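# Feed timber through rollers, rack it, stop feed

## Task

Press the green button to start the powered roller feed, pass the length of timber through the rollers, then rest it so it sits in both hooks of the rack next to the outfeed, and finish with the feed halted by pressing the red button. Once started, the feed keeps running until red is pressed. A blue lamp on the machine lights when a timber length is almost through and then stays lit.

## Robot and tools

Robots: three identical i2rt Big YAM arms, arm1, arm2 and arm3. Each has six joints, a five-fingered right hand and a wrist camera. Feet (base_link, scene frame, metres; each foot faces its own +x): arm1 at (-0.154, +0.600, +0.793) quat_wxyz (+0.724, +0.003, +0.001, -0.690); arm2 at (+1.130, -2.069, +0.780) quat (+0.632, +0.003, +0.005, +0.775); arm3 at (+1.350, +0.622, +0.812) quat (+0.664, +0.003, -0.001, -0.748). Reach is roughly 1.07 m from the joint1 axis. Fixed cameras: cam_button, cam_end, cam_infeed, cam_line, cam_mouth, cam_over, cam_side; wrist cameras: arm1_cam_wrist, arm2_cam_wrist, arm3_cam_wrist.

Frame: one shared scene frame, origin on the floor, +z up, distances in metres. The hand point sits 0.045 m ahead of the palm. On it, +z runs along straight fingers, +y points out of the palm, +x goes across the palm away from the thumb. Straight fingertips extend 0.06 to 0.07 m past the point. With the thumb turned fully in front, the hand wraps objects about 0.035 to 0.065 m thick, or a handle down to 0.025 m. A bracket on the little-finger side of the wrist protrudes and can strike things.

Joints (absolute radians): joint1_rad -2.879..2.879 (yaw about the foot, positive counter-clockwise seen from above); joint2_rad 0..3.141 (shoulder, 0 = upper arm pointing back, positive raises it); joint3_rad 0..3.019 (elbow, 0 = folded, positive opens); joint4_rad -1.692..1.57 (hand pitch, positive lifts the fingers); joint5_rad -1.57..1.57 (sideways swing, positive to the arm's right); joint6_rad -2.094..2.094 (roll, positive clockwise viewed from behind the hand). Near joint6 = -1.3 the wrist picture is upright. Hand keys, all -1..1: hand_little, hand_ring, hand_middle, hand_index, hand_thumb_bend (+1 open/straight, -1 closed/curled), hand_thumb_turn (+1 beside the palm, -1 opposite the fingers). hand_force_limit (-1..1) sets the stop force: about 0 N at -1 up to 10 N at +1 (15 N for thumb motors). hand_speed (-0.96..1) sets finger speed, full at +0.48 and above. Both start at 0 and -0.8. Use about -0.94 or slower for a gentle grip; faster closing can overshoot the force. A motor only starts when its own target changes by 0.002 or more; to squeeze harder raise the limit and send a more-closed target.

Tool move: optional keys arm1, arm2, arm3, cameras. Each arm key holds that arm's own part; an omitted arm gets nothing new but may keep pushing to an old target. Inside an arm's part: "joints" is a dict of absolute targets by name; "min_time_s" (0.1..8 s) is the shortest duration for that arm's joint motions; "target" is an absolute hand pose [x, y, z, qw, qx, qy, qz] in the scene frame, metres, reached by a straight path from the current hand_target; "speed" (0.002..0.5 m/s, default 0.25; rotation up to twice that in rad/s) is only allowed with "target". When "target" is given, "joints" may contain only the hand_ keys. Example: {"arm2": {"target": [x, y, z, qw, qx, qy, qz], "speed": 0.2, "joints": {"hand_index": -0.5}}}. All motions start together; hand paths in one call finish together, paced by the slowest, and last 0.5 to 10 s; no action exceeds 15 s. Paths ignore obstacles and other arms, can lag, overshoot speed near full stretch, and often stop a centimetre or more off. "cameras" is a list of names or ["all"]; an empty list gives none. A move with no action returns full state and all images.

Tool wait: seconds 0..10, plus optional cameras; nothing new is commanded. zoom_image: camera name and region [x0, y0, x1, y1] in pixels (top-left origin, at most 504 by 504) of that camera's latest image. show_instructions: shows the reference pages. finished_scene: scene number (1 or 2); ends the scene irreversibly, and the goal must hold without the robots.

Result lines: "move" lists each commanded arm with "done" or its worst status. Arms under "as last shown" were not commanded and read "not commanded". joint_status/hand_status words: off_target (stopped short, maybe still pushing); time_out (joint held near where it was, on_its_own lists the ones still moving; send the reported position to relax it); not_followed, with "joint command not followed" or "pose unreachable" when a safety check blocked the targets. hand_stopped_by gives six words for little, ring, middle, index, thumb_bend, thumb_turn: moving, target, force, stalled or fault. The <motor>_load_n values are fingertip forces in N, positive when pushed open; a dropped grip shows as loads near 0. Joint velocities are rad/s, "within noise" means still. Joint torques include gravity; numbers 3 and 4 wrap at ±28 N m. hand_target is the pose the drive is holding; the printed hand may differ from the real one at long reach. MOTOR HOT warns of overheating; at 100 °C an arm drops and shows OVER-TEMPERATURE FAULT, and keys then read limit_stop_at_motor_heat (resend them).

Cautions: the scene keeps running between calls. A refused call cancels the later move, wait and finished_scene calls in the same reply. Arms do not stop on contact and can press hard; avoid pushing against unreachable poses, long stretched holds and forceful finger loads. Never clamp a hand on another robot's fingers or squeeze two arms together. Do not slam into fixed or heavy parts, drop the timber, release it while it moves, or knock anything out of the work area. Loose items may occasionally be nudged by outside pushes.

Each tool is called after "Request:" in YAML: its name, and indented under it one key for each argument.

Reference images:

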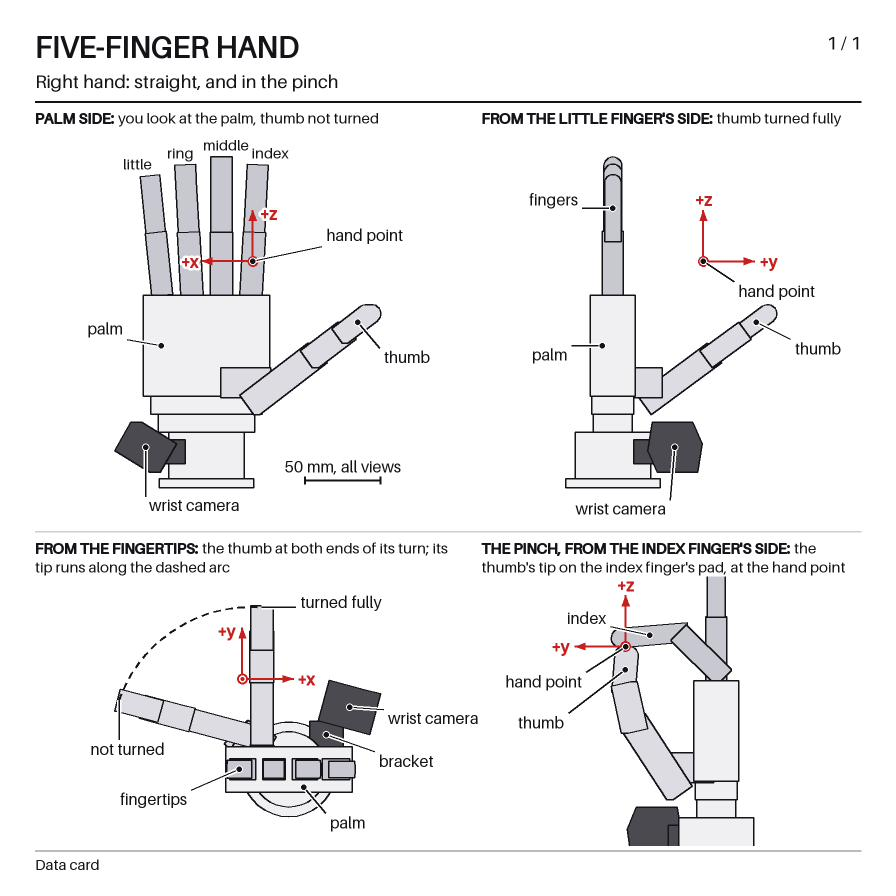

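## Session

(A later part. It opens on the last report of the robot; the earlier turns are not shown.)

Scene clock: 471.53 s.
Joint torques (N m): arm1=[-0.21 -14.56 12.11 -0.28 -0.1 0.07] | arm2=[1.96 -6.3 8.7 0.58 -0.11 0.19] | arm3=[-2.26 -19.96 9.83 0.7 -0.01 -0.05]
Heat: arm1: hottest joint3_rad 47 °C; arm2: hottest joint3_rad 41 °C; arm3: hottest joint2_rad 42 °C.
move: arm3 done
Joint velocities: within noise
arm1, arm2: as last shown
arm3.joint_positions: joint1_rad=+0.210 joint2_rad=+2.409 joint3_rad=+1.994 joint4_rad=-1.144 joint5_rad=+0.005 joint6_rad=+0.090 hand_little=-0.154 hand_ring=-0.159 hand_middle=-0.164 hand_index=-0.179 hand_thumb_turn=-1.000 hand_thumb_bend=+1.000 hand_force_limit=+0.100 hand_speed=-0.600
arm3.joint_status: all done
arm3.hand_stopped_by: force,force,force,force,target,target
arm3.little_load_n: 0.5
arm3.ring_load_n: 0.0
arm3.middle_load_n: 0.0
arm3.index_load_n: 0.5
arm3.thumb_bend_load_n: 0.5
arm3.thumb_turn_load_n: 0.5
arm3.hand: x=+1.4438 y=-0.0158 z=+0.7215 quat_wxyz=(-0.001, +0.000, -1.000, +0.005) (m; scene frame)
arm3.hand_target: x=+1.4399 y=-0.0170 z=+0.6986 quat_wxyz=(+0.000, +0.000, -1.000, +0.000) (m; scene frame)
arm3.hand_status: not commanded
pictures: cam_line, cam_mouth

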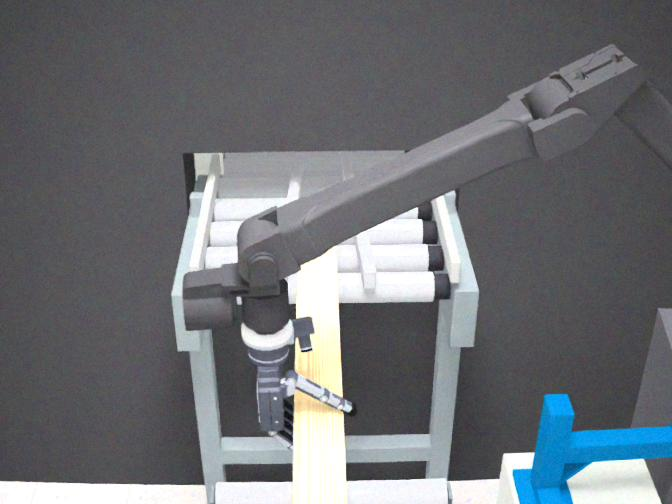

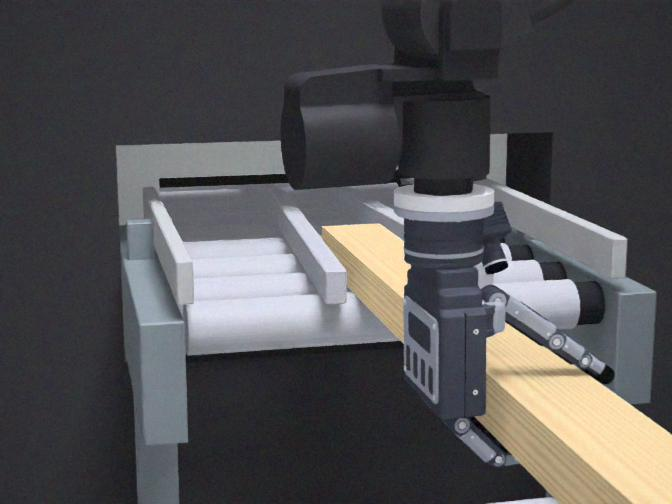

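Request:
move:
  arm3: {"joints":{"hand_little":1,"hand_ring":1,"hand_middle":1,"hand_index":1,"hand_speed":-0.4}}
  cameras: []

Request:
move:
  arm3: {"target":[1.44,-0.022,0.90,0,0,1,0],"speed":0.2}
  cameras: ["cam_infeed","cam_line","cam_mouth","cam_button"]

Scene clock: 487.47 s.
Joint torques (N m): arm1=[-0.21 -14.56 12.11 -0.28 -0.09 0.06] | arm2=[1.85 -6.42 8.72 0.61 -0.11 0.18] | arm3=[-2.32 -20.54 9.94 0.73 -0.07 -0.01]
Heat: arm1: hottest joint3_rad 47 °C; arm2: hottest joint3_rad 41 °C; arm3: hottest joint2_rad 42 °C.
move: arm3 done
Joint velocities: within noise
arm1, arm2: as last shown
arm2.thumb_bend_load_n: -0.5
arm3.joint_positions: joint1_rad=+0.210 joint2_rad=+2.409 joint3_rad=+1.994 joint4_rad=-1.144 joint5_rad=+0.005 joint6_rad=+0.090 hand_little=+1.000 hand_ring=+1.000 hand_middle=+1.000 hand_index=+1.000 hand_thumb_turn=-1.000 hand_thumb_bend=+1.000 hand_force_limit=+0.100 hand_speed=-0.400
arm3.joint_status: all done
arm3.hand_stopped_by: target,target,target,target,target,target
arm3.little_load_n: 0.0
arm3.ring_load_n: 0.0
arm3.middle_load_n: 0.0
arm3.index_load_n: 0.0
arm3.thumb_bend_load_n: 0.5
arm3.thumb_turn_load_n: 0.5
arm3.hand: x=+1.4438 y=-0.0158 z=+0.7215 quat_wxyz=(-0.001, +0.000, -1.000, +0.005) (m; scene frame)
arm3.hand_target: x=+1.4399 y=-0.0169 z=+0.6986 quat_wxyz=(+0.000, +0.000, -1.000, +0.000) (m; scene frame)
arm3.hand_status: not commanded
pictures: none
No camera images: "cameras" was empty.

Scene clock: 489.33 s.
Joint torques (N m): arm1=[-0.21 -14.56 12.11 -0.27 -0.09 0.07] | arm2=[1.85 -6.48 8.69 0.58 -0.1 0.18] | arm3=[-1.2 -22.95 13.27 -0.4 -0.05 -0.08]
Heat: arm1: hottest joint3_rad 47 °C; arm2: hottest joint3_rad 41 °C; arm3: hottest joint2_rad 42 °C.
move: arm3 off_target
Joint velocities: within noise
arm1, arm2: as last shown
arm2.thumb_bend_load_n: 0.0
arm3.joint_positions: joint1_rad=+0.209 joint2_rad=+2.290 joint3_rad=+2.226 joint4_rad=-1.532 joint5_rad=+0.005 joint6_rad=+0.091 hand_little=+1.000 hand_ring=+1.000 hand_middle=+1.000 hand_index=+1.000 hand_thumb_turn=-1.000 hand_thumb_bend=+1.000 hand_force_limit=+0.100 hand_speed=-0.400
arm3.joint_status: not commanded
arm3.hand_stopped_by: target,target,target,target,target,target
arm3.little_load_n: 0.0
arm3.ring_load_n: 0.0
arm3.middle_load_n: 0.0
arm3.index_load_n: 0.5
arm3.thumb_bend_load_n: 0.0
arm3.thumb_turn_load_n: 0.0
arm3.hand: x=+1.4420 y=-0.0116 z=+0.8904 quat_wxyz=(+0.001, +0.000, -1.000, -0.013) (m; scene frame)
arm3.hand_target: x=+1.4399 y=-0.0215 z=+0.9001 quat_wxyz=(+0.000, +0.000, -1.000, +0.000) (m; scene frame)
arm3.hand_status: off_target (0.014 m and 1.5 deg from the pose sent, 0.179 m and 0.6 deg at the start)
pictures: cam_button, cam_infeed, cam_line, cam_mouth

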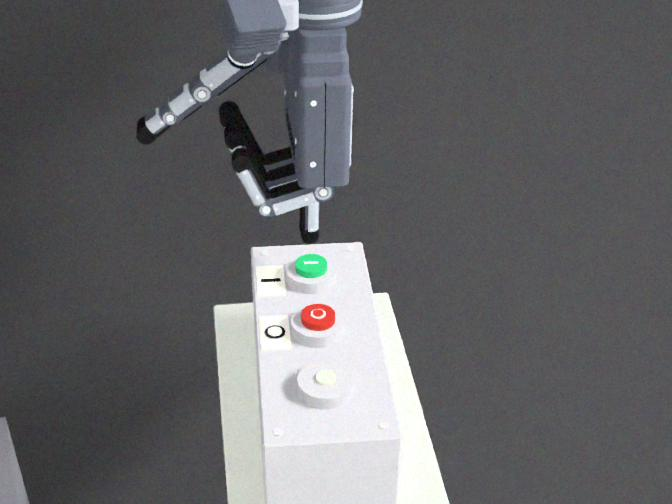

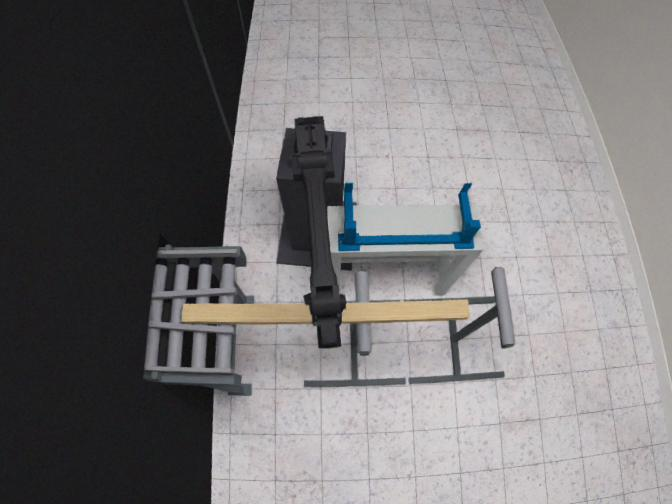

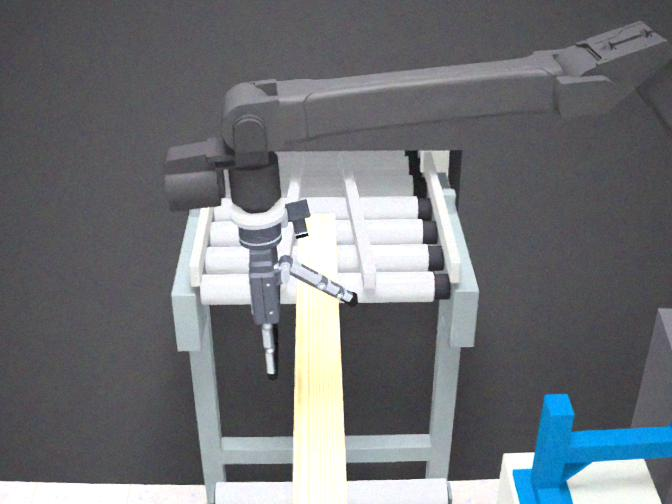

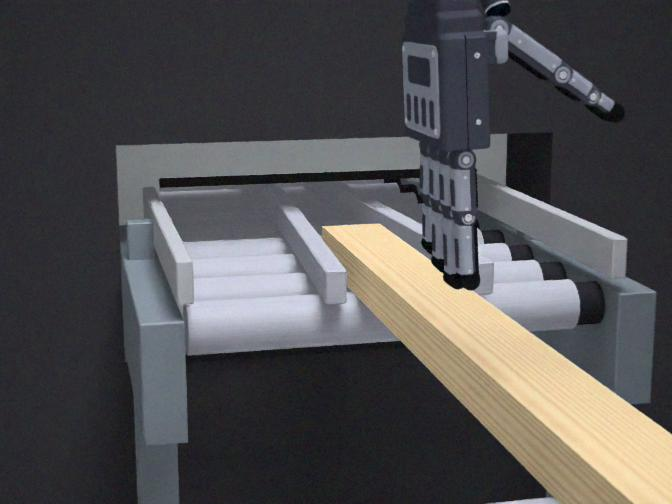

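Request:
move:
  arm2: {"target":[0.950,-1.803,0.845,0,1,0,0],"speed":0.1}
  arm3: {"target":[1.45,0.05,1.05,0,0,1,0],"speed":0.2}
  cameras: ["cam_button","cam_over","cam_line"]

Scene clock: 500.63 s.
Joint torques (N m): arm1=[-0.21 -14.56 12.11 -0.27 -0.09 0.07] | arm2=[1.73 -4.54 7.25 1.68 -0.1 0.17] | arm3=[-1.2 -20.66 9.62 -0.13 -0.12 0.05]
Heat: arm1: hottest joint3_rad 47 °C; arm2: hottest joint3_rad 41 °C; arm3: hottest joint2_rad 42 °C.
move: arm2 off_target; arm3 off_target
Joint velocities: within noise
arm1.joint_positions: joint1_rad=-0.176 joint2_rad=+1.850 joint3_rad=+1.982 joint4_rad=-1.691 joint5_rad=+0.003 joint6_rad=-0.138 hand_little=+1.000 hand_ring=+1.000 hand_middle=+1.000 hand_index=+1.000 hand_thumb_turn=-1.000 hand_thumb_bend=+1.000 hand_force_limit=+0.000 hand_speed=+0.000
arm1.joint_status: not commanded
arm1.hand_stopped_by: target,target,target,target,target,target
arm1.little_load_n: 0.0
arm1.ring_load_n: 0.0
arm1.middle_load_n: 0.0
arm1.index_load_n: 0.0
arm1.thumb_bend_load_n: 0.0
arm1.thumb_turn_load_n: 0.0
arm1.hand: x=-0.1996 y=+0.0905 z=+1.0469 quat_wxyz=(+0.001, +0.004, -1.000, +0.003) (m; scene frame)
arm1.hand_target: x=-0.2000 y=+0.0805 z=+1.0497 quat_wxyz=(+0.001, +0.000, -1.000, +0.007) (m; scene frame)
arm1.hand_status: not commanded
arm2.joint_positions: joint1_rad=+0.227 joint2_rad=+1.346 joint3_rad=+0.917 joint4_rad=-1.115 joint5_rad=+0.014 joint6_rad=+0.428 hand_little=-1.000 hand_ring=-1.000 hand_middle=-1.000 hand_index=+1.000 hand_thumb_turn=-1.000 hand_thumb_bend=+1.000 hand_force_limit=+0.000 hand_speed=+0.000
arm2.joint_status: not commanded
arm2.hand_stopped_by: target,target,target,target,target,target
arm2.little_load_n: 0.0
arm2.ring_load_n: 0.5
arm2.middle_load_n: 0.5
arm2.index_load_n: -5.5
arm2.thumb_bend_load_n: 0.0
arm2.thumb_turn_load_n: 0.0
arm2.hand: x=+0.9540 y=-1.8016 z=+0.8670 quat_wxyz=(-0.013, +1.000, +0.001, -0.004) (m; scene frame)
arm2.hand_target: x=+0.9509 y=-1.8041 z=+0.8462 quat_wxyz=(+0.000, +1.000, +0.000, +0.000) (m; scene frame)
arm2.hand_status: off_target (0.022 m and 1.6 deg from the pose sent, 0.047 m and 0.9 deg at the start)
arm3.joint_positions: joint1_rad=+0.225 joint2_rad=+2.016 joint3_rad=+2.186 joint4_rad=-1.685 joint5_rad=+0.005 joint6_rad=+0.107 hand_little=+1.000 hand_ring=+1.000 hand_middle=+1.000 hand_index=+1.000 hand_thumb_turn=-1.000 hand_thumb_bend=+1.000 hand_force_limit=+0.100 hand_speed=-0.400
arm3.joint_status: not commanded
arm3.hand_stopped_by: target,target,target,target,target,target
arm3.little_load_n: 0.0
arm3.ring_load_n: 0.0
arm3.middle_load_n: 0.0
arm3.index_load_n: 0.0
arm3.thumb_bend_load_n: -0.5
arm3.thumb_turn_load_n: -0.5
arm3.hand: x=+1.4462 y=+0.0478 z=+1.0480 quat_wxyz=(-0.003, +0.000, -1.000, +0.027) (m; scene frame)
arm3.hand_target: x=+1.4500 y=+0.0504 z=+1.0495 quat_wxyz=(-0.005, -0.001, -1.000, +0.025) (m; scene frame)
arm3.hand_status: off_target (0.005 m and 3.2 deg from the pose sent, 0.171 m and 1.5 deg at the start; a joint's target at an end of its range on 32 of 52 steps)
pictures: cam_button, cam_line, cam_over

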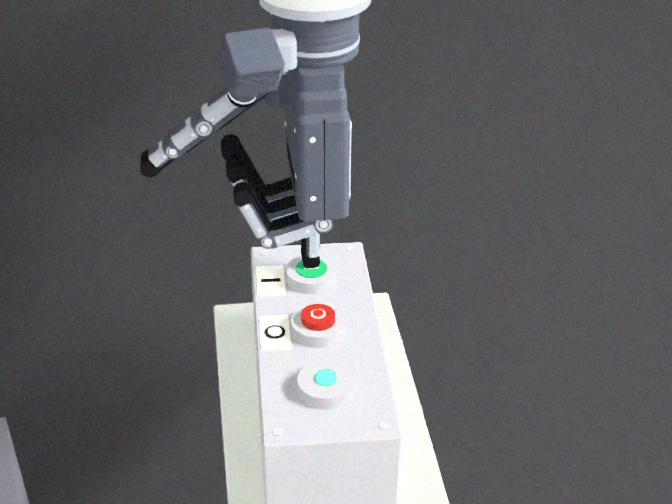

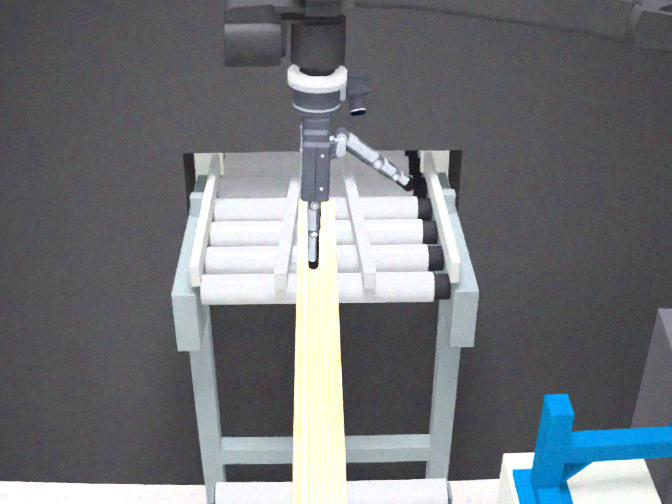

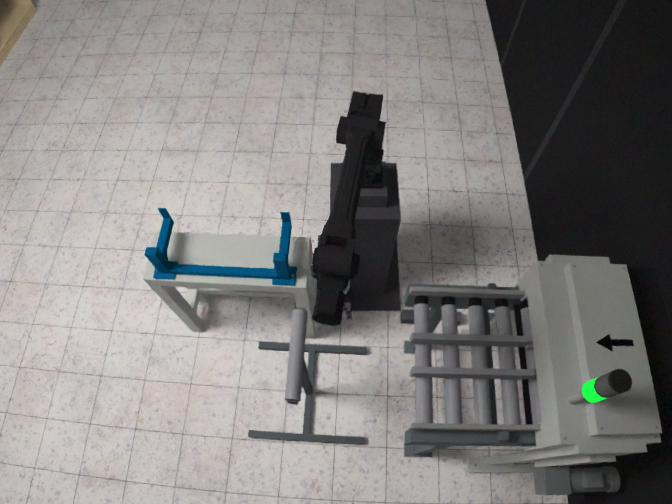

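Request:
move:
  arm2: {"target":[0.950,-1.80,0.90,0,1,0,0],"speed":0.15}
  cameras: []

Request:
move:
  arm2: {"target":[1.014,-1.803,0.890,0,1,0,0],"speed":0.15}
  cameras: ["cam_over","cam_button","cam_line"]

Scene clock: 507.63 s.
Joint torques (N m): arm1=[-0.26 -14.56 12.11 -0.28 -0.1 0.07] | arm2=[1.67 -8.53 12.48 -0.23 -0.1 0.15] | arm3=[-1.03 -20.25 9.76 -0.23 -0.1 0.11]
Heat: arm1: hottest joint3_rad 47 °C; arm2: hottest joint3_rad 41 °C; arm3: hottest joint2_rad 42 °C.
move: arm2 off_target
Joint velocities: within noise
arm1, arm3: as last shown
arm1.ring_load_n: 0.5
arm2.joint_positions: joint1_rad=+0.227 joint2_rad=+1.346 joint3_rad=+0.956 joint4_rad=-1.224 joint5_rad=+0.014 joint6_rad=+0.428 hand_little=-1.000 hand_ring=-1.000 hand_middle=-1.000 hand_index=+1.000 hand_thumb_turn=-1.000 hand_thumb_bend=+1.000 hand_force_limit=+0.000 hand_speed=+0.000
arm2.joint_status: not commanded
arm2.hand_stopped_by: target,target,target,target,target,target
arm2.little_load_n: 0.0
arm2.ring_load_n: 0.0
arm2.middle_load_n: 0.0
arm2.index_load_n: 0.0
arm2.thumb_bend_load_n: 0.0
arm2.thumb_turn_load_n: 0.0
arm2.hand: x=+0.9594 y=-1.8133 z=+0.8836 quat_wxyz=(+0.019, +1.000, +0.001, +0.010) (m; scene frame)
arm2.hand_target: x=+0.9503 y=-1.8005 z=+0.9000 quat_wxyz=(+0.000, +1.000, +0.000, +0.000) (m; scene frame)
arm2.hand_status: off_target (0.023 m and 2.5 deg from the pose sent, 0.033 m and 1.6 deg at the start)
arm3.thumb_turn_load_n: 0.0
pictures: none
No camera images: "cameras" was empty.

Scene clock: 509.00 s.
Joint torques (N m): arm1=[-0.21 -14.56 12.11 -0.27 -0.09 0.07] | arm2=[0.26 -7.94 8.75 0.55 -0.08 -0.05] | arm3=[-1.14 -20.72 9.48 -0.1 -0.15 0.11]
Heat: arm1: hottest joint3_rad 47 °C; arm2: hottest joint3_rad 41 °C; arm3: hottest joint2_rad 42 °C.
move: arm2 done
Joint velocities: within noise
arm1, arm3: as last shown
arm1.ring_load_n: 0.0
arm2.joint_positions: joint1_rad=+0.076 joint2_rad=+1.293 joint3_rad=+0.926 joint4_rad=-1.219 joint5_rad=+0.015 joint6_rad=+0.282 hand_little=-1.000 hand_ring=-1.000 hand_middle=-1.000 hand_index=+1.000 hand_thumb_turn=-1.000 hand_thumb_bend=+1.000 hand_force_limit=+0.000 hand_speed=+0.000
arm2.joint_status: not commanded
arm2.hand_stopped_by: target,target,target,target,target,target
arm2.little_load_n: 0.0
arm2.ring_load_n: 0.0
arm2.middle_load_n: 0.0
arm2.index_load_n: 0.0
arm2.thumb_bend_load_n: 0.0
arm2.thumb_turn_load_n: 0.0
arm2.hand: x=+1.0110 y=-1.8047 z=+0.8886 quat_wxyz=(+0.007, +1.000, -0.002, +0.004) (m; scene frame)
arm2.hand_target: x=+1.0140 y=-1.8030 z=+0.8899 quat_wxyz=(+0.000, +1.000, +0.000, +0.000) (m; scene frame)
arm2.hand_status: done (0.004 m and 1.0 deg from the pose sent, 0.056 m and 2.5 deg at the start)
arm3.thumb_bend_load_n: 0.0
pictures: cam_button, cam_line, cam_over

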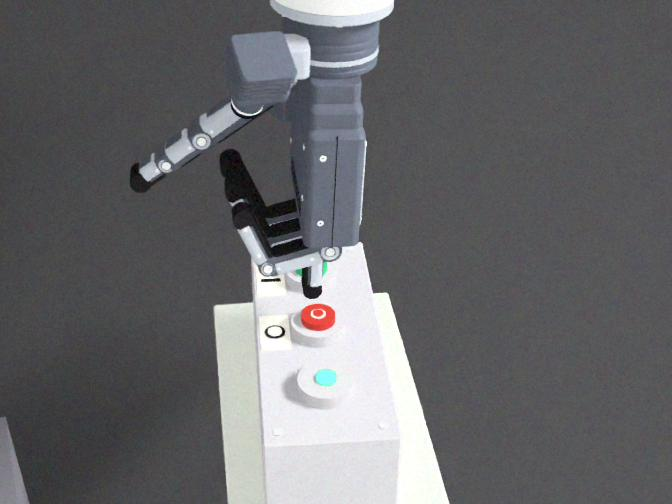

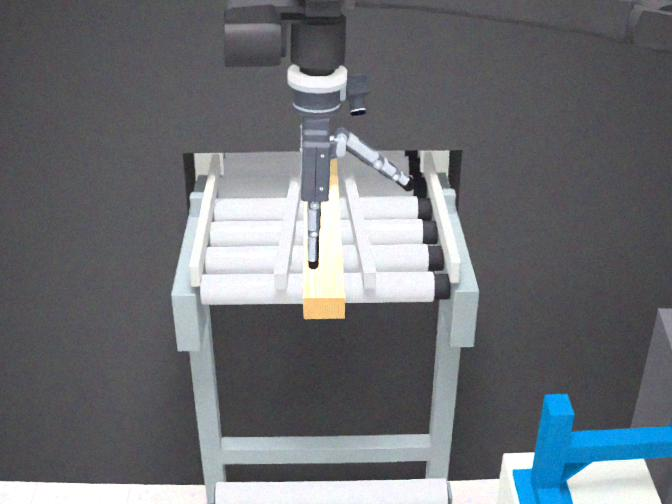

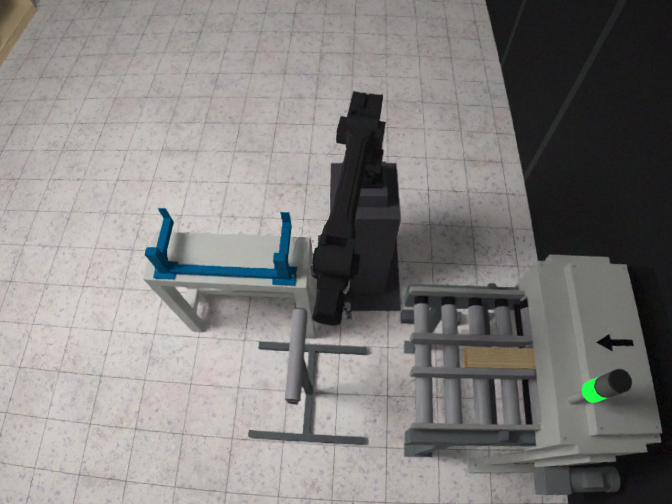

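Request:
move:
  arm2: {"target":[1.020,-1.798,0.888,0,1,0,0],"speed":0.1}
  cameras: ["cam_over","cam_button"]

Request:
wait:
  seconds: 2
  cameras: ["cam_over"]

Scene clock: 517.73 s.
Joint torques (N m): arm1=[-0.26 -14.51 12.1 -0.28 -0.09 0.07] | arm2=[0.26 -7.12 9.03 0.5 -0.08 -0.05] | arm3=[-1.67 -20.25 9.26 -0.17 -0.14 0.08]
Heat: arm1: hottest joint3_rad 47 °C; arm2: hottest joint3_rad 42 °C; arm3: hottest joint2_rad 43 °C.
move: arm2 done
Joint velocities: within noise
arm1, arm3: as last shown
arm2.joint_positions: joint1_rad=+0.055 joint2_rad=+1.293 joint3_rad=+0.926 joint4_rad=-1.212 joint5_rad=+0.015 joint6_rad=+0.261 hand_little=-1.000 hand_ring=-1.000 hand_middle=-1.000 hand_index=+1.000 hand_thumb_turn=-1.000 hand_thumb_bend=+1.000 hand_force_limit=+0.000 hand_speed=+0.000
arm2.joint_status: not commanded
arm2.hand_stopped_by: target,target,target,target,target,target
arm2.little_load_n: 0.0
arm2.ring_load_n: 0.0
arm2.middle_load_n: 0.0
arm2.index_load_n: 0.0
arm2.thumb_bend_load_n: 0.0
arm2.thumb_turn_load_n: 0.0
arm2.hand: x=+1.0174 y=-1.8010 z=+0.8882 quat_wxyz=(+0.004, +1.000, -0.002, +0.003) (m; scene frame)
arm2.hand_target: x=+1.0201 y=-1.7980 z=+0.8879 quat_wxyz=(+0.000, +1.000, +0.000, +0.000) (m; scene frame)
arm2.hand_status: done (0.004 m and 0.6 deg from the pose sent, 0.011 m and 1.0 deg at the start)
pictures: cam_button, cam_over

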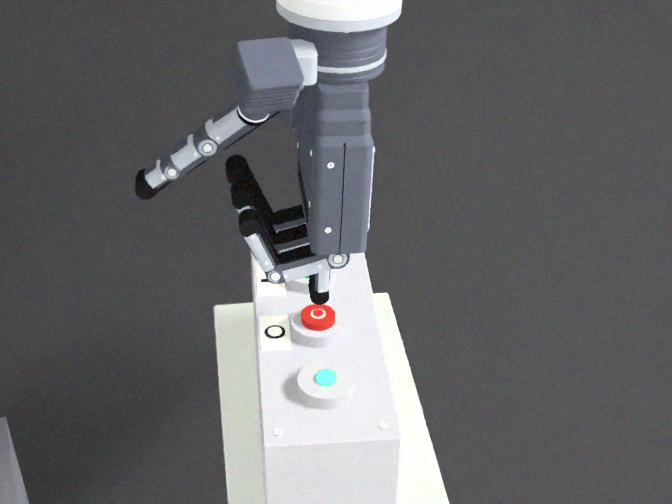

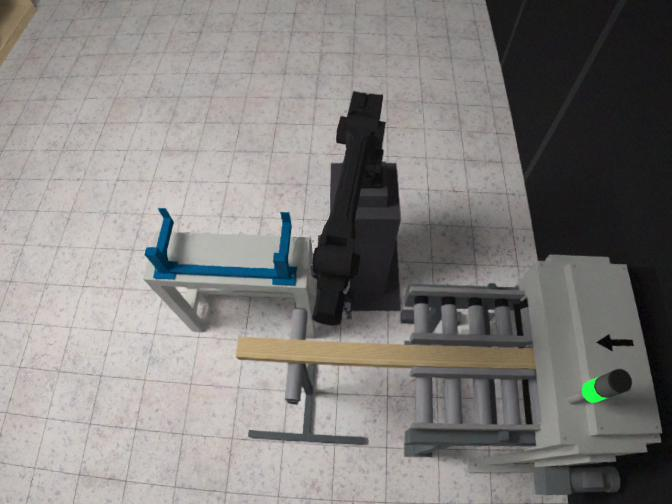

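Scene clock: 519.73 s.
Joint torques (N m): arm1=[-0.26 -14.62 12.1 -0.27 -0.09 0.07] | arm2=[0.5 -7.06 9.06 0.47 -0.08 -0.04] | arm3=[-1.44 -20.19 9.61 -0.03 -0.11 0.06]
Heat: arm1: hottest joint3_rad 47 °C; arm2: hottest joint3_rad 42 °C; arm3: hottest joint2_rad 43 °C.
Joint velocities: within noise
arm1.joint_positions: joint1_rad=-0.176 joint2_rad=+1.850 joint3_rad=+1.982 joint4_rad=-1.691 joint5_rad=+0.003 joint6_rad=-0.138 hand_little=+1.000 hand_ring=+1.000 hand_middle=+1.000 hand_index=+1.000 hand_thumb_turn=-1.000 hand_thumb_bend=+1.000 hand_force_limit=+0.000 hand_speed=+0.000
arm1.joint_status: not commanded
arm1.hand_stopped_by: target,target,target,target,target,target
arm1.little_load_n: 0.0
arm1.ring_load_n: 0.0
arm1.middle_load_n: 0.0
arm1.index_load_n: 0.0
arm1.thumb_bend_load_n: -0.5
arm1.thumb_turn_load_n: 0.0
arm1.hand: x=-0.1996 y=+0.0905 z=+1.0469 quat_wxyz=(+0.001, +0.004, -1.000, +0.003) (m; scene frame)
arm1.hand_target: x=-0.2000 y=+0.0805 z=+1.0497 quat_wxyz=(+0.001, +0.000, -1.000, +0.007) (m; scene frame)
arm1.hand_status: not commanded
arm2.joint_positions: joint1_rad=+0.055 joint2_rad=+1.293 joint3_rad=+0.926 joint4_rad=-1.212 joint5_rad=+0.015 joint6_rad=+0.260 hand_little=-1.000 hand_ring=-1.000 hand_middle=-1.000 hand_index=+1.000 hand_thumb_turn=-1.000 hand_thumb_bend=+1.000 hand_force_limit=+0.000 hand_speed=+0.000
arm2.joint_status: not commanded
arm2.hand_stopped_by: target,target,target,target,target,target
arm2.little_load_n: 0.0
arm2.ring_load_n: 0.0
arm2.middle_load_n: 0.0
arm2.index_load_n: 0.0
arm2.thumb_bend_load_n: 0.0
arm2.thumb_turn_load_n: 0.0
arm2.hand: x=+1.0174 y=-1.8011 z=+0.8882 quat_wxyz=(+0.004, +1.000, -0.001, +0.003) (m; scene frame)
arm2.hand_target: x=+1.0201 y=-1.7980 z=+0.8879 quat_wxyz=(+0.000, +1.000, +0.000, +0.000) (m; scene frame)
arm2.hand_status: done (0.004 m and 0.6 deg from the pose sent, 0.011 m and 1.0 deg at the start)
arm3.joint_positions: joint1_rad=+0.225 joint2_rad=+2.016 joint3_rad=+2.186 joint4_rad=-1.685 joint5_rad=+0.005 joint6_rad=+0.107 hand_little=+1.000 hand_ring=+1.000 hand_middle=+1.000 hand_index=+1.000 hand_thumb_turn=-1.000 hand_thumb_bend=+1.000 hand_force_limit=+0.100 hand_speed=-0.400
arm3.joint_status: not commanded
arm3.hand_stopped_by: target,target,target,target,target,target
arm3.little_load_n: 0.0
arm3.ring_load_n: 0.0
arm3.middle_load_n: 0.0
arm3.index_load_n: 0.0
arm3.thumb_bend_load_n: 0.0
arm3.thumb_turn_load_n: 0.0
arm3.hand: x=+1.4462 y=+0.0478 z=+1.0480 quat_wxyz=(-0.003, +0.000, -1.000, +0.027) (m; scene frame)
arm3.hand_target: x=+1.4500 y=+0.0504 z=+1.0495 quat_wxyz=(-0.005, -0.001, -1.000, +0.025) (m; scene frame)
arm3.hand_status: not commanded
wait: 2.00 s; at rest by 0.27 s
pictures: cam_over

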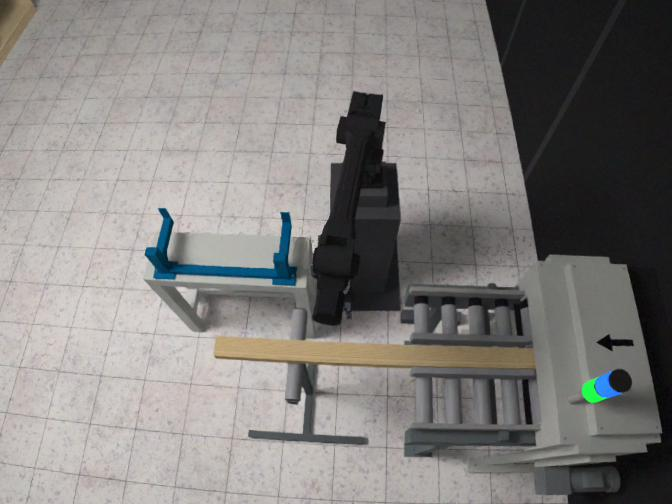

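Request:
move:
  arm2: {"target":[1.020,-1.798,0.842,0,1,0,0],"speed":0.08}
  cameras: ["cam_over","cam_button","cam_end"]

Scene clock: 525.60 s.
Joint torques (N m): arm1=[-0.21 -14.56 12.11 -0.27 -0.09 0.06] | arm2=[0.26 -3.6 6.79 1.85 0 0.06] | arm3=[-1.14 -20.25 9.74 -0.27 -0.12 0.08]
Heat: arm1: hottest joint3_rad 47 °C; arm2: hottest joint3_rad 42 °C; arm3: hottest joint2_rad 43 °C.
move: arm2 off_target
Joint velocities: within noise
arm1, arm3: as last shown
arm1.thumb_bend_load_n: 0.0
arm2.joint_positions: joint1_rad=+0.052 joint2_rad=+1.296 joint3_rad=+0.870 joint4_rad=-1.114 joint5_rad=+0.012 joint6_rad=+0.247 hand_little=-1.000 hand_ring=-1.000 hand_middle=-1.000 hand_index=+0.999 hand_thumb_turn=-1.000 hand_thumb_bend=+1.000 hand_force_limit=+0.000 hand_speed=+0.000
arm2.joint_status: not commanded
arm2.hand_stopped_by: target,target,target,target,target,target
arm2.little_load_n: 0.0
arm2.ring_load_n: 0.0
arm2.middle_load_n: 0.0
arm2.index_load_n: -6.5
arm2.thumb_bend_load_n: 0.0
arm2.thumb_turn_load_n: 0.0
arm2.hand: x=+1.0174 y=-1.7983 z=+0.8658 quat_wxyz=(-0.015, +1.000, +0.004, -0.003) (m; scene frame)
arm2.hand_target: x=+1.0204 y=-1.7996 z=+0.8435 quat_wxyz=(+0.000, +1.000, +0.000, +0.000) (m; scene frame)
arm2.hand_status: off_target (0.024 m and 1.8 deg from the pose sent, 0.046 m and 0.6 deg at the start)
pictures: cam_button, cam_end, cam_over

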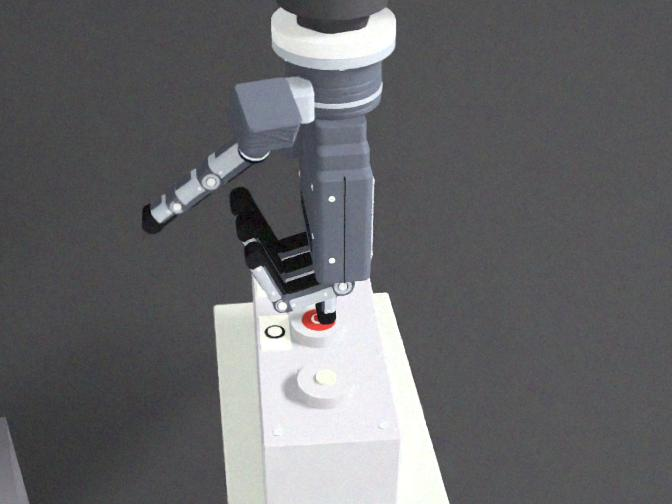

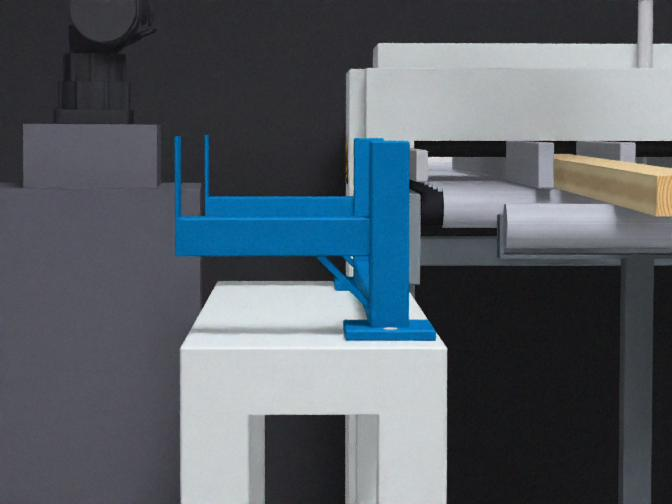

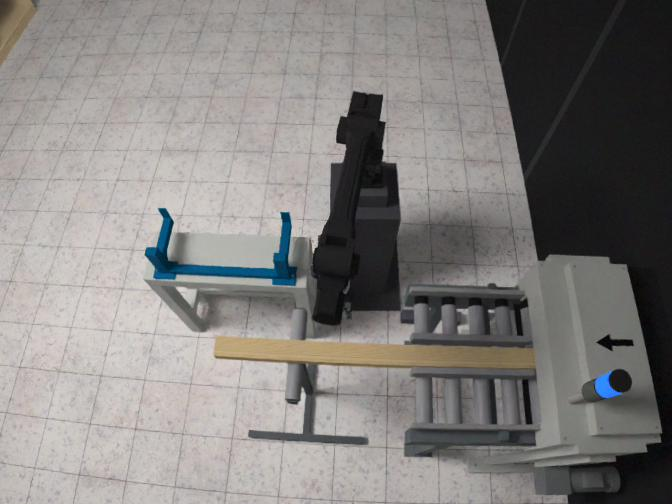

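Request:
move:
  arm1: {"target":[-0.095,0.0,0.90,0,0,1,0],"speed":0.2}
  arm2: {"target":[1.020,-1.798,0.95,0,1,0,0],"speed":0.15}
  cameras: ["arm1_cam_wrist","cam_over","cam_end"]

Request:
zoom_image:
  camera: "arm1_cam_wrist"
  region: [200, 0, 560, 360]

Scene clock: 540.90 s.
Joint torques (N m): arm1=[0.03 -17.9 12.01 0.39 -0.05 0.06] | arm2=[0.56 -7.24 13.03 -0.17 0.01 0.08] | arm3=[-1.96 -20.6 9.58 -0.13 -0.07 0.12]
Heat: arm1: hottest joint3_rad 47 °C; arm2: hottest joint3_rad 42 °C; arm3: hottest joint2_rad 43 °C.
move: arm1 off_target; arm2 off_target
Joint velocities: within noise
arm1.joint_positions: joint1_rad=-0.004 joint2_rad=+2.098 joint3_rad=+1.974 joint4_rad=-1.473 joint5_rad=+0.003 joint6_rad=+0.035 hand_little=+1.000 hand_ring=+1.000 hand_middle=+1.000 hand_index=+1.000 hand_thumb_turn=-1.000 hand_thumb_bend=+1.000 hand_force_limit=+0.000 hand_speed=+0.000
arm1.joint_status: not commanded
arm1.hand_stopped_by: target,target,target,target,target,target
arm1.little_load_n: 0.0
arm1.ring_load_n: 0.0
arm1.middle_load_n: 0.0
arm1.index_load_n: 0.0
arm1.thumb_bend_load_n: 0.0
arm1.thumb_turn_load_n: 0.0
arm1.hand: x=-0.0973 y=+0.0170 z=+0.8995 quat_wxyz=(+0.000, +0.004, -1.000, -0.016) (m; scene frame)
arm1.hand_target: x=-0.0950 y=+0.0007 z=+0.9003 quat_wxyz=(+0.000, +0.000, -1.000, +0.000) (m; scene frame)
arm1.hand_status: off_target (0.017 m and 1.9 deg from the pose sent, 0.202 m and 0.6 deg at the start)
arm2.joint_positions: joint1_rad=+0.052 joint2_rad=+1.250 joint3_rad=+1.006 joint4_rad=-1.369 joint5_rad=+0.012 joint6_rad=+0.247 hand_little=-1.000 hand_ring=-1.000 hand_middle=-1.000 hand_index=+1.000 hand_thumb_turn=-1.000 hand_thumb_bend=+1.000 hand_force_limit=+0.000 hand_speed=+0.000
arm2.joint_status: not commanded
arm2.hand_stopped_by: target,target,target,target,target,target
arm2.little_load_n: 0.0
arm2.ring_load_n: 0.0
arm2.middle_load_n: 0.0
arm2.index_load_n: 0.0
arm2.thumb_bend_load_n: 0.0
arm2.thumb_turn_load_n: 0.0
arm2.hand: x=+1.0217 y=-1.8120 z=+0.9333 quat_wxyz=(+0.021, +1.000, +0.004, +0.006) (m; scene frame)
arm2.hand_target: x=+1.0201 y=-1.7986 z=+0.9499 quat_wxyz=(+0.000, +1.000, +0.000, +0.000) (m; scene frame)
arm2.hand_status: off_target (0.022 m and 2.5 deg from the pose sent, 0.084 m and 1.8 deg at the start)
arm3: as last shown
pictures: arm1_cam_wrist, cam_end, cam_over

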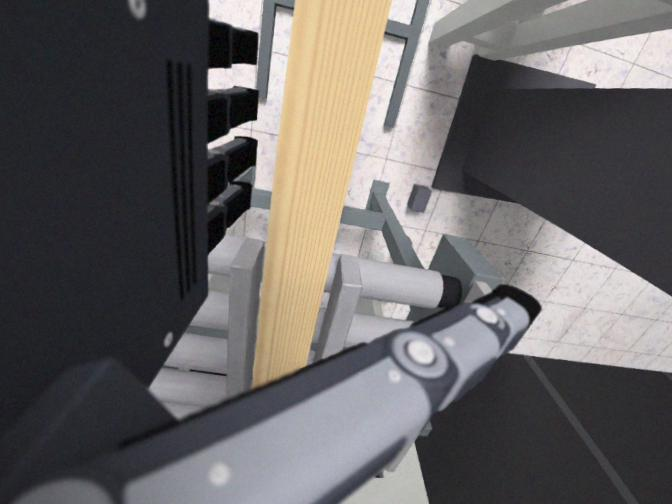

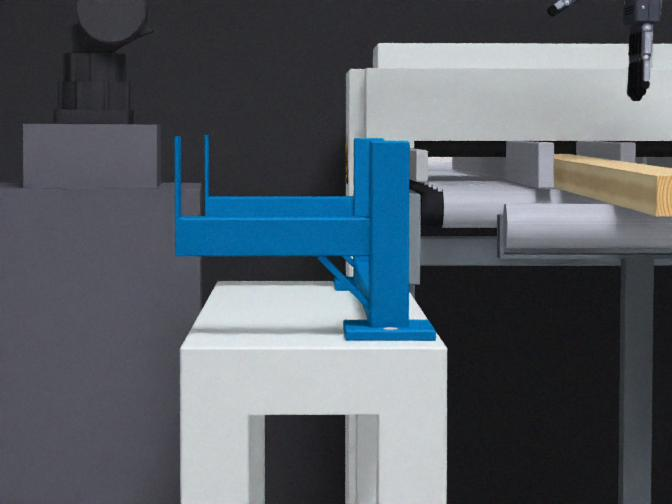

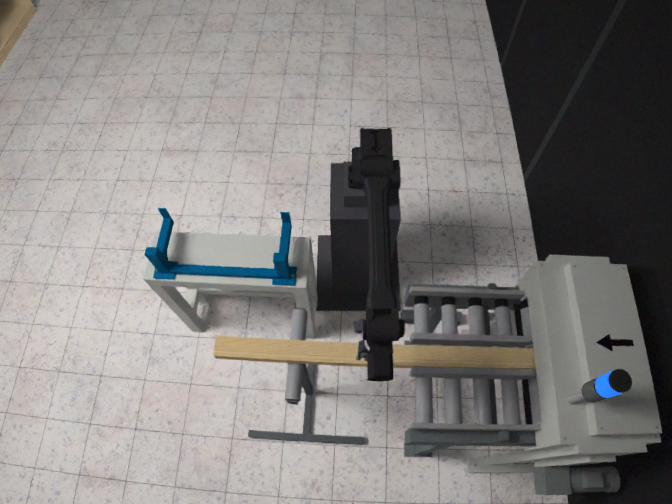

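Scaled by 1.400 from the camera's 672x504 image, which has a finer 960x720 frame.

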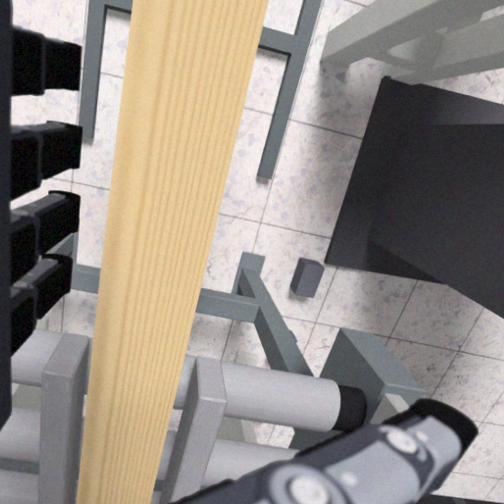

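Request:
move:
  arm1: {"target":[-0.095,-0.010,0.80,0,0,1,0],"speed":0.12}
  cameras: ["arm1_cam_wrist"]

Scene clock: 554.43 s.
Joint torques (N m): arm1=[-0.15 -18.26 8.17 0.57 -0.03 0.05] | arm2=[0.67 -7.41 13.01 -0.21 0 0.09] | arm3=[-0.21 -19.96 9.26 -0.25 -0.09 0.11]
Heat: arm1: hottest joint3_rad 45 °C; arm2: hottest joint3_rad 43 °C; arm3: hottest joint2_rad 43 °C.
move: arm1 off_target
Joint velocities: within noise
arm1.joint_positions: joint1_rad=-0.004 joint2_rad=+2.187 joint3_rad=+1.913 joint4_rad=-1.277 joint5_rad=+0.003 joint6_rad=+0.036 hand_little=+1.000 hand_ring=+1.000 hand_middle=+1.000 hand_index=+1.000 hand_thumb_turn=-1.000 hand_thumb_bend=+1.000 hand_force_limit=+0.000 hand_speed=+0.000
arm1.joint_status: not commanded
arm1.hand_stopped_by: target,target,target,target,target,target
arm1.little_load_n: 0.0
arm1.ring_load_n: 0.0
arm1.middle_load_n: 0.0
arm1.index_load_n: 0.0
arm1.thumb_bend_load_n: 0.0
arm1.thumb_turn_load_n: 0.0
arm1.hand: x=-0.0959 y=-0.0084 z=+0.8167 quat_wxyz=(-0.001, +0.004, -1.000, +0.007) (m; scene frame)
arm1.hand_target: x=-0.0950 y=-0.0096 z=+0.8002 quat_wxyz=(+0.000, +0.000, -1.000, +0.000) (m; scene frame)
arm1.hand_status: off_target (0.017 m and 0.9 deg from the pose sent, 0.103 m and 1.9 deg at the start)
arm2, arm3: as last shown
arm2.joint_positions: joint1_rad=+0.052 joint2_rad=+1.250 joint3_rad=+1.006 joint4_rad=-1.370 joint5_rad=+0.012 joint6_rad=+0.247 hand_little=-1.000 hand_ring=-1.000 hand_middle=-1.000 hand_index=+1.000 hand_thumb_turn=-1.000 hand_thumb_bend=+1.000 hand_force_limit=+0.000 hand_speed=+0.000
arm2.hand: x=+1.0217 y=-1.8121 z=+0.9333 quat_wxyz=(+0.021, +1.000, +0.004, +0.006) (m; scene frame)
arm2.hand_target: x=+1.0201 y=-1.7987 z=+0.9499 quat_wxyz=(+0.000, +1.000, +0.000, +0.000) (m; scene frame)
pictures: arm1_cam_wrist

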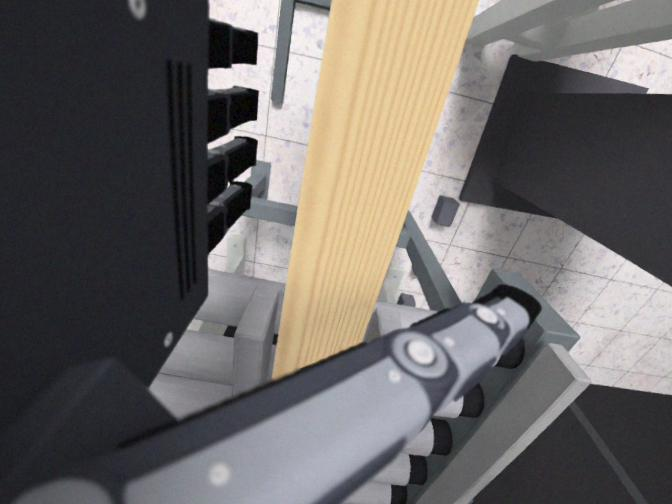

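Request:
move:
  arm1: {"target":[-0.095,0.000,0.720,0,0,1,0],"speed":0.1}
  cameras: ["arm1_cam_wrist","cam_end"]

Scene clock: 568.70 s.
Joint torques (N m): arm1=[-0.15 -18.14 7.36 0.57 -0.03 0.06] | arm2=[0.67 -7.18 13.05 -0.23 0.02 0.09] | arm3=[-1.14 -20.19 9.54 -0.13 -0.15 0.08]
Heat: arm1: hottest joint3_rad 43 °C; arm2: hottest joint3_rad 44 °C; arm3: hottest joint2_rad 43 °C.
move: arm1 off_target
Joint velocities: within noise
arm1.joint_positions: joint1_rad=-0.004 joint2_rad=+2.248 joint3_rad=+1.803 joint4_rad=-1.102 joint5_rad=+0.003 joint6_rad=+0.036 hand_little=+1.000 hand_ring=+1.000 hand_middle=+1.000 hand_index=+1.000 hand_thumb_turn=-1.000 hand_thumb_bend=+1.000 hand_force_limit=+0.000 hand_speed=+0.000
arm1.joint_status: not commanded
arm1.hand_stopped_by: target,target,target,target,target,target
arm1.little_load_n: 0.0
arm1.ring_load_n: 0.0
arm1.middle_load_n: 0.0
arm1.index_load_n: 0.0
arm1.thumb_bend_load_n: -0.5
arm1.thumb_turn_load_n: 0.0
arm1.hand: x=-0.0959 y=-0.0023 z=+0.7386 quat_wxyz=(-0.001, +0.004, -1.000, +0.009) (m; scene frame)
arm1.hand_target: x=-0.0950 y=+0.0004 z=+0.7203 quat_wxyz=(+0.000, +0.000, -1.000, +0.000) (m; scene frame)
arm1.hand_status: off_target (0.019 m and 1.2 deg from the pose sent, 0.097 m and 0.9 deg at the start)
arm2, arm3: as last shown
pictures: arm1_cam_wrist, cam_end

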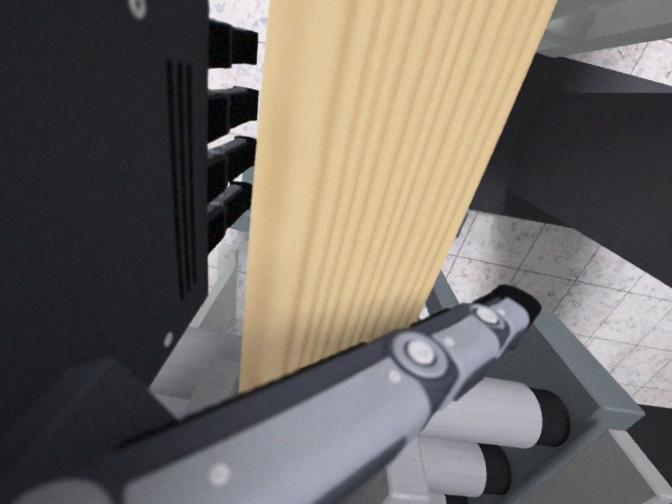

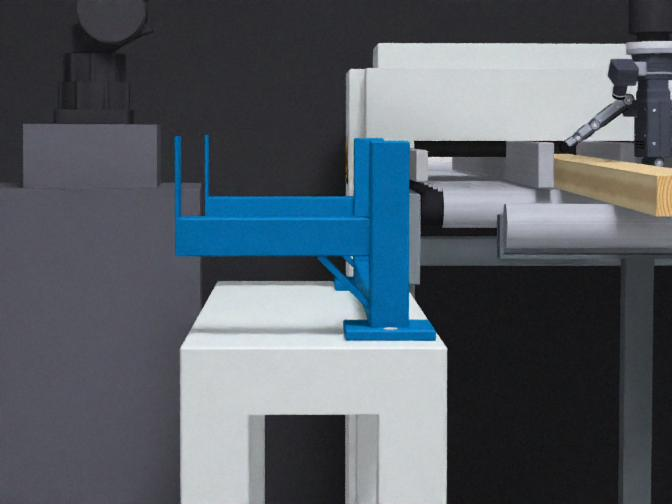

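Request:
move:
  arm1: {"joints":{"hand_little":-0.3,"hand_ring":-0.3,"hand_middle":-0.3,"hand_index":-0.3,"hand_force_limit":0.1,"hand_speed":-0.88}}
  cameras: ["arm1_cam_wrist","cam_over","cam_end"]

Scene clock: 579.33 s.
Joint torques (N m): arm1=[-0.09 -20.13 7.46 -0.25 -0.08 0.08] | arm2=[0.67 -7.24 13.07 -0.24 0.02 0.09] | arm3=[-1.08 -20.31 9.47 -0.05 -0.13 0.04]
Heat: arm1: hottest joint3_rad 42 °C; arm2: hottest joint3_rad 44 °C; arm3: hottest joint2_rad 43 °C.
move: arm1 off_target
Joint velocities: within noise
arm1.joint_positions: joint1_rad=-0.004 joint2_rad=+2.269 joint3_rad=+1.801 joint4_rad=-1.079 joint5_rad=+0.004 joint6_rad=+0.034 hand_little=-0.158 hand_ring=-0.147 hand_middle=-0.157 hand_index=-0.157 hand_thumb_turn=-1.000 hand_thumb_bend=+1.001 hand_force_limit=+0.100 hand_speed=-0.880
arm1.joint_status: hand_little off_target (ended at -0.158, target -0.300); hand_ring off_target (ended at -0.147, target -0.300); hand_middle off_target (ended at -0.157, target -0.300); hand_index off_target (ended at -0.157, target -0.300); the others done
arm1.hand_stopped_by: force,force,force,force,target,target
arm1.little_load_n: 6.0
arm1.ring_load_n: 2.5
arm1.middle_load_n: 6.5
arm1.index_load_n: 6.5
arm1.thumb_bend_load_n: 3.5
arm1.thumb_turn_load_n: 0.0
arm1.hand: x=-0.0964 y=-0.0034 z=+0.7244 quat_wxyz=(+0.000, +0.005, -1.000, +0.009) (m; scene frame)
arm1.hand_target: x=-0.0951 y=+0.0005 z=+0.7204 quat_wxyz=(+0.000, +0.000, -1.000, +0.000) (m; scene frame)
arm1.hand_status: not commanded
arm2, arm3: as last shown
pictures: arm1_cam_wrist, cam_end, cam_over

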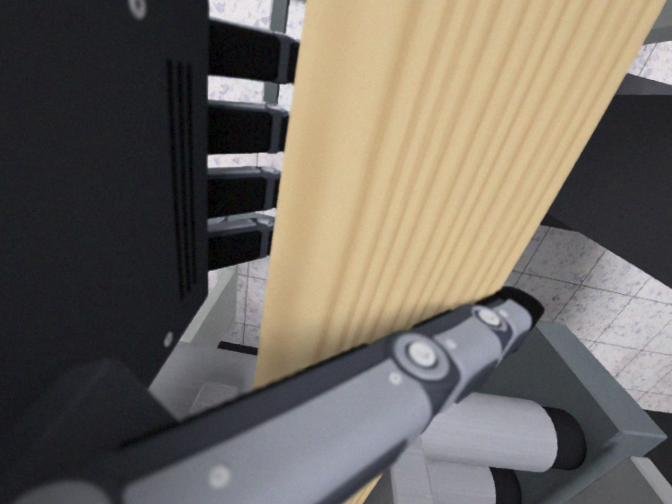

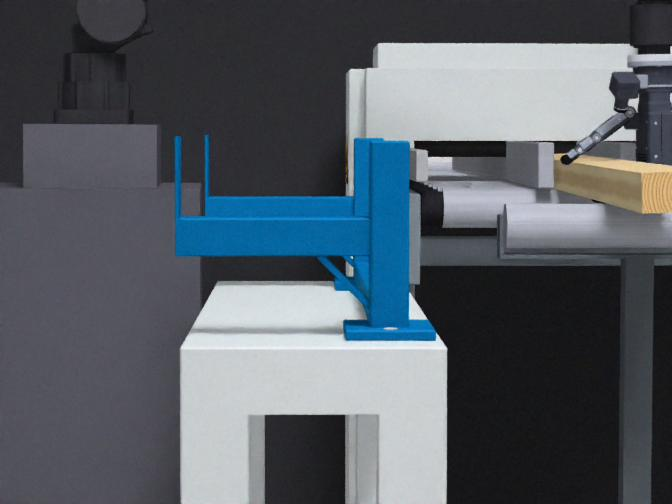

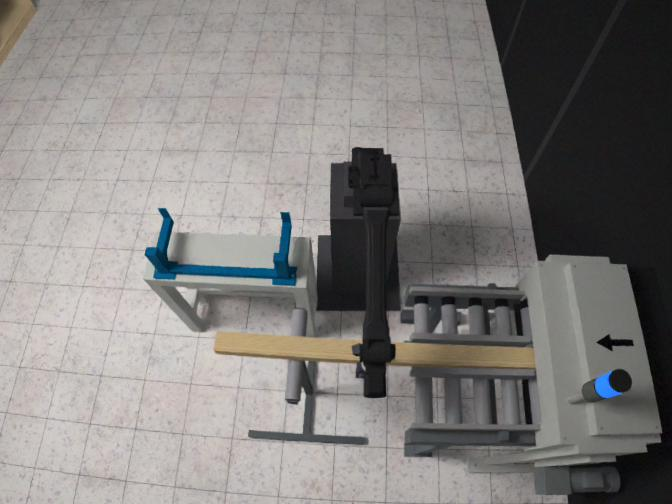

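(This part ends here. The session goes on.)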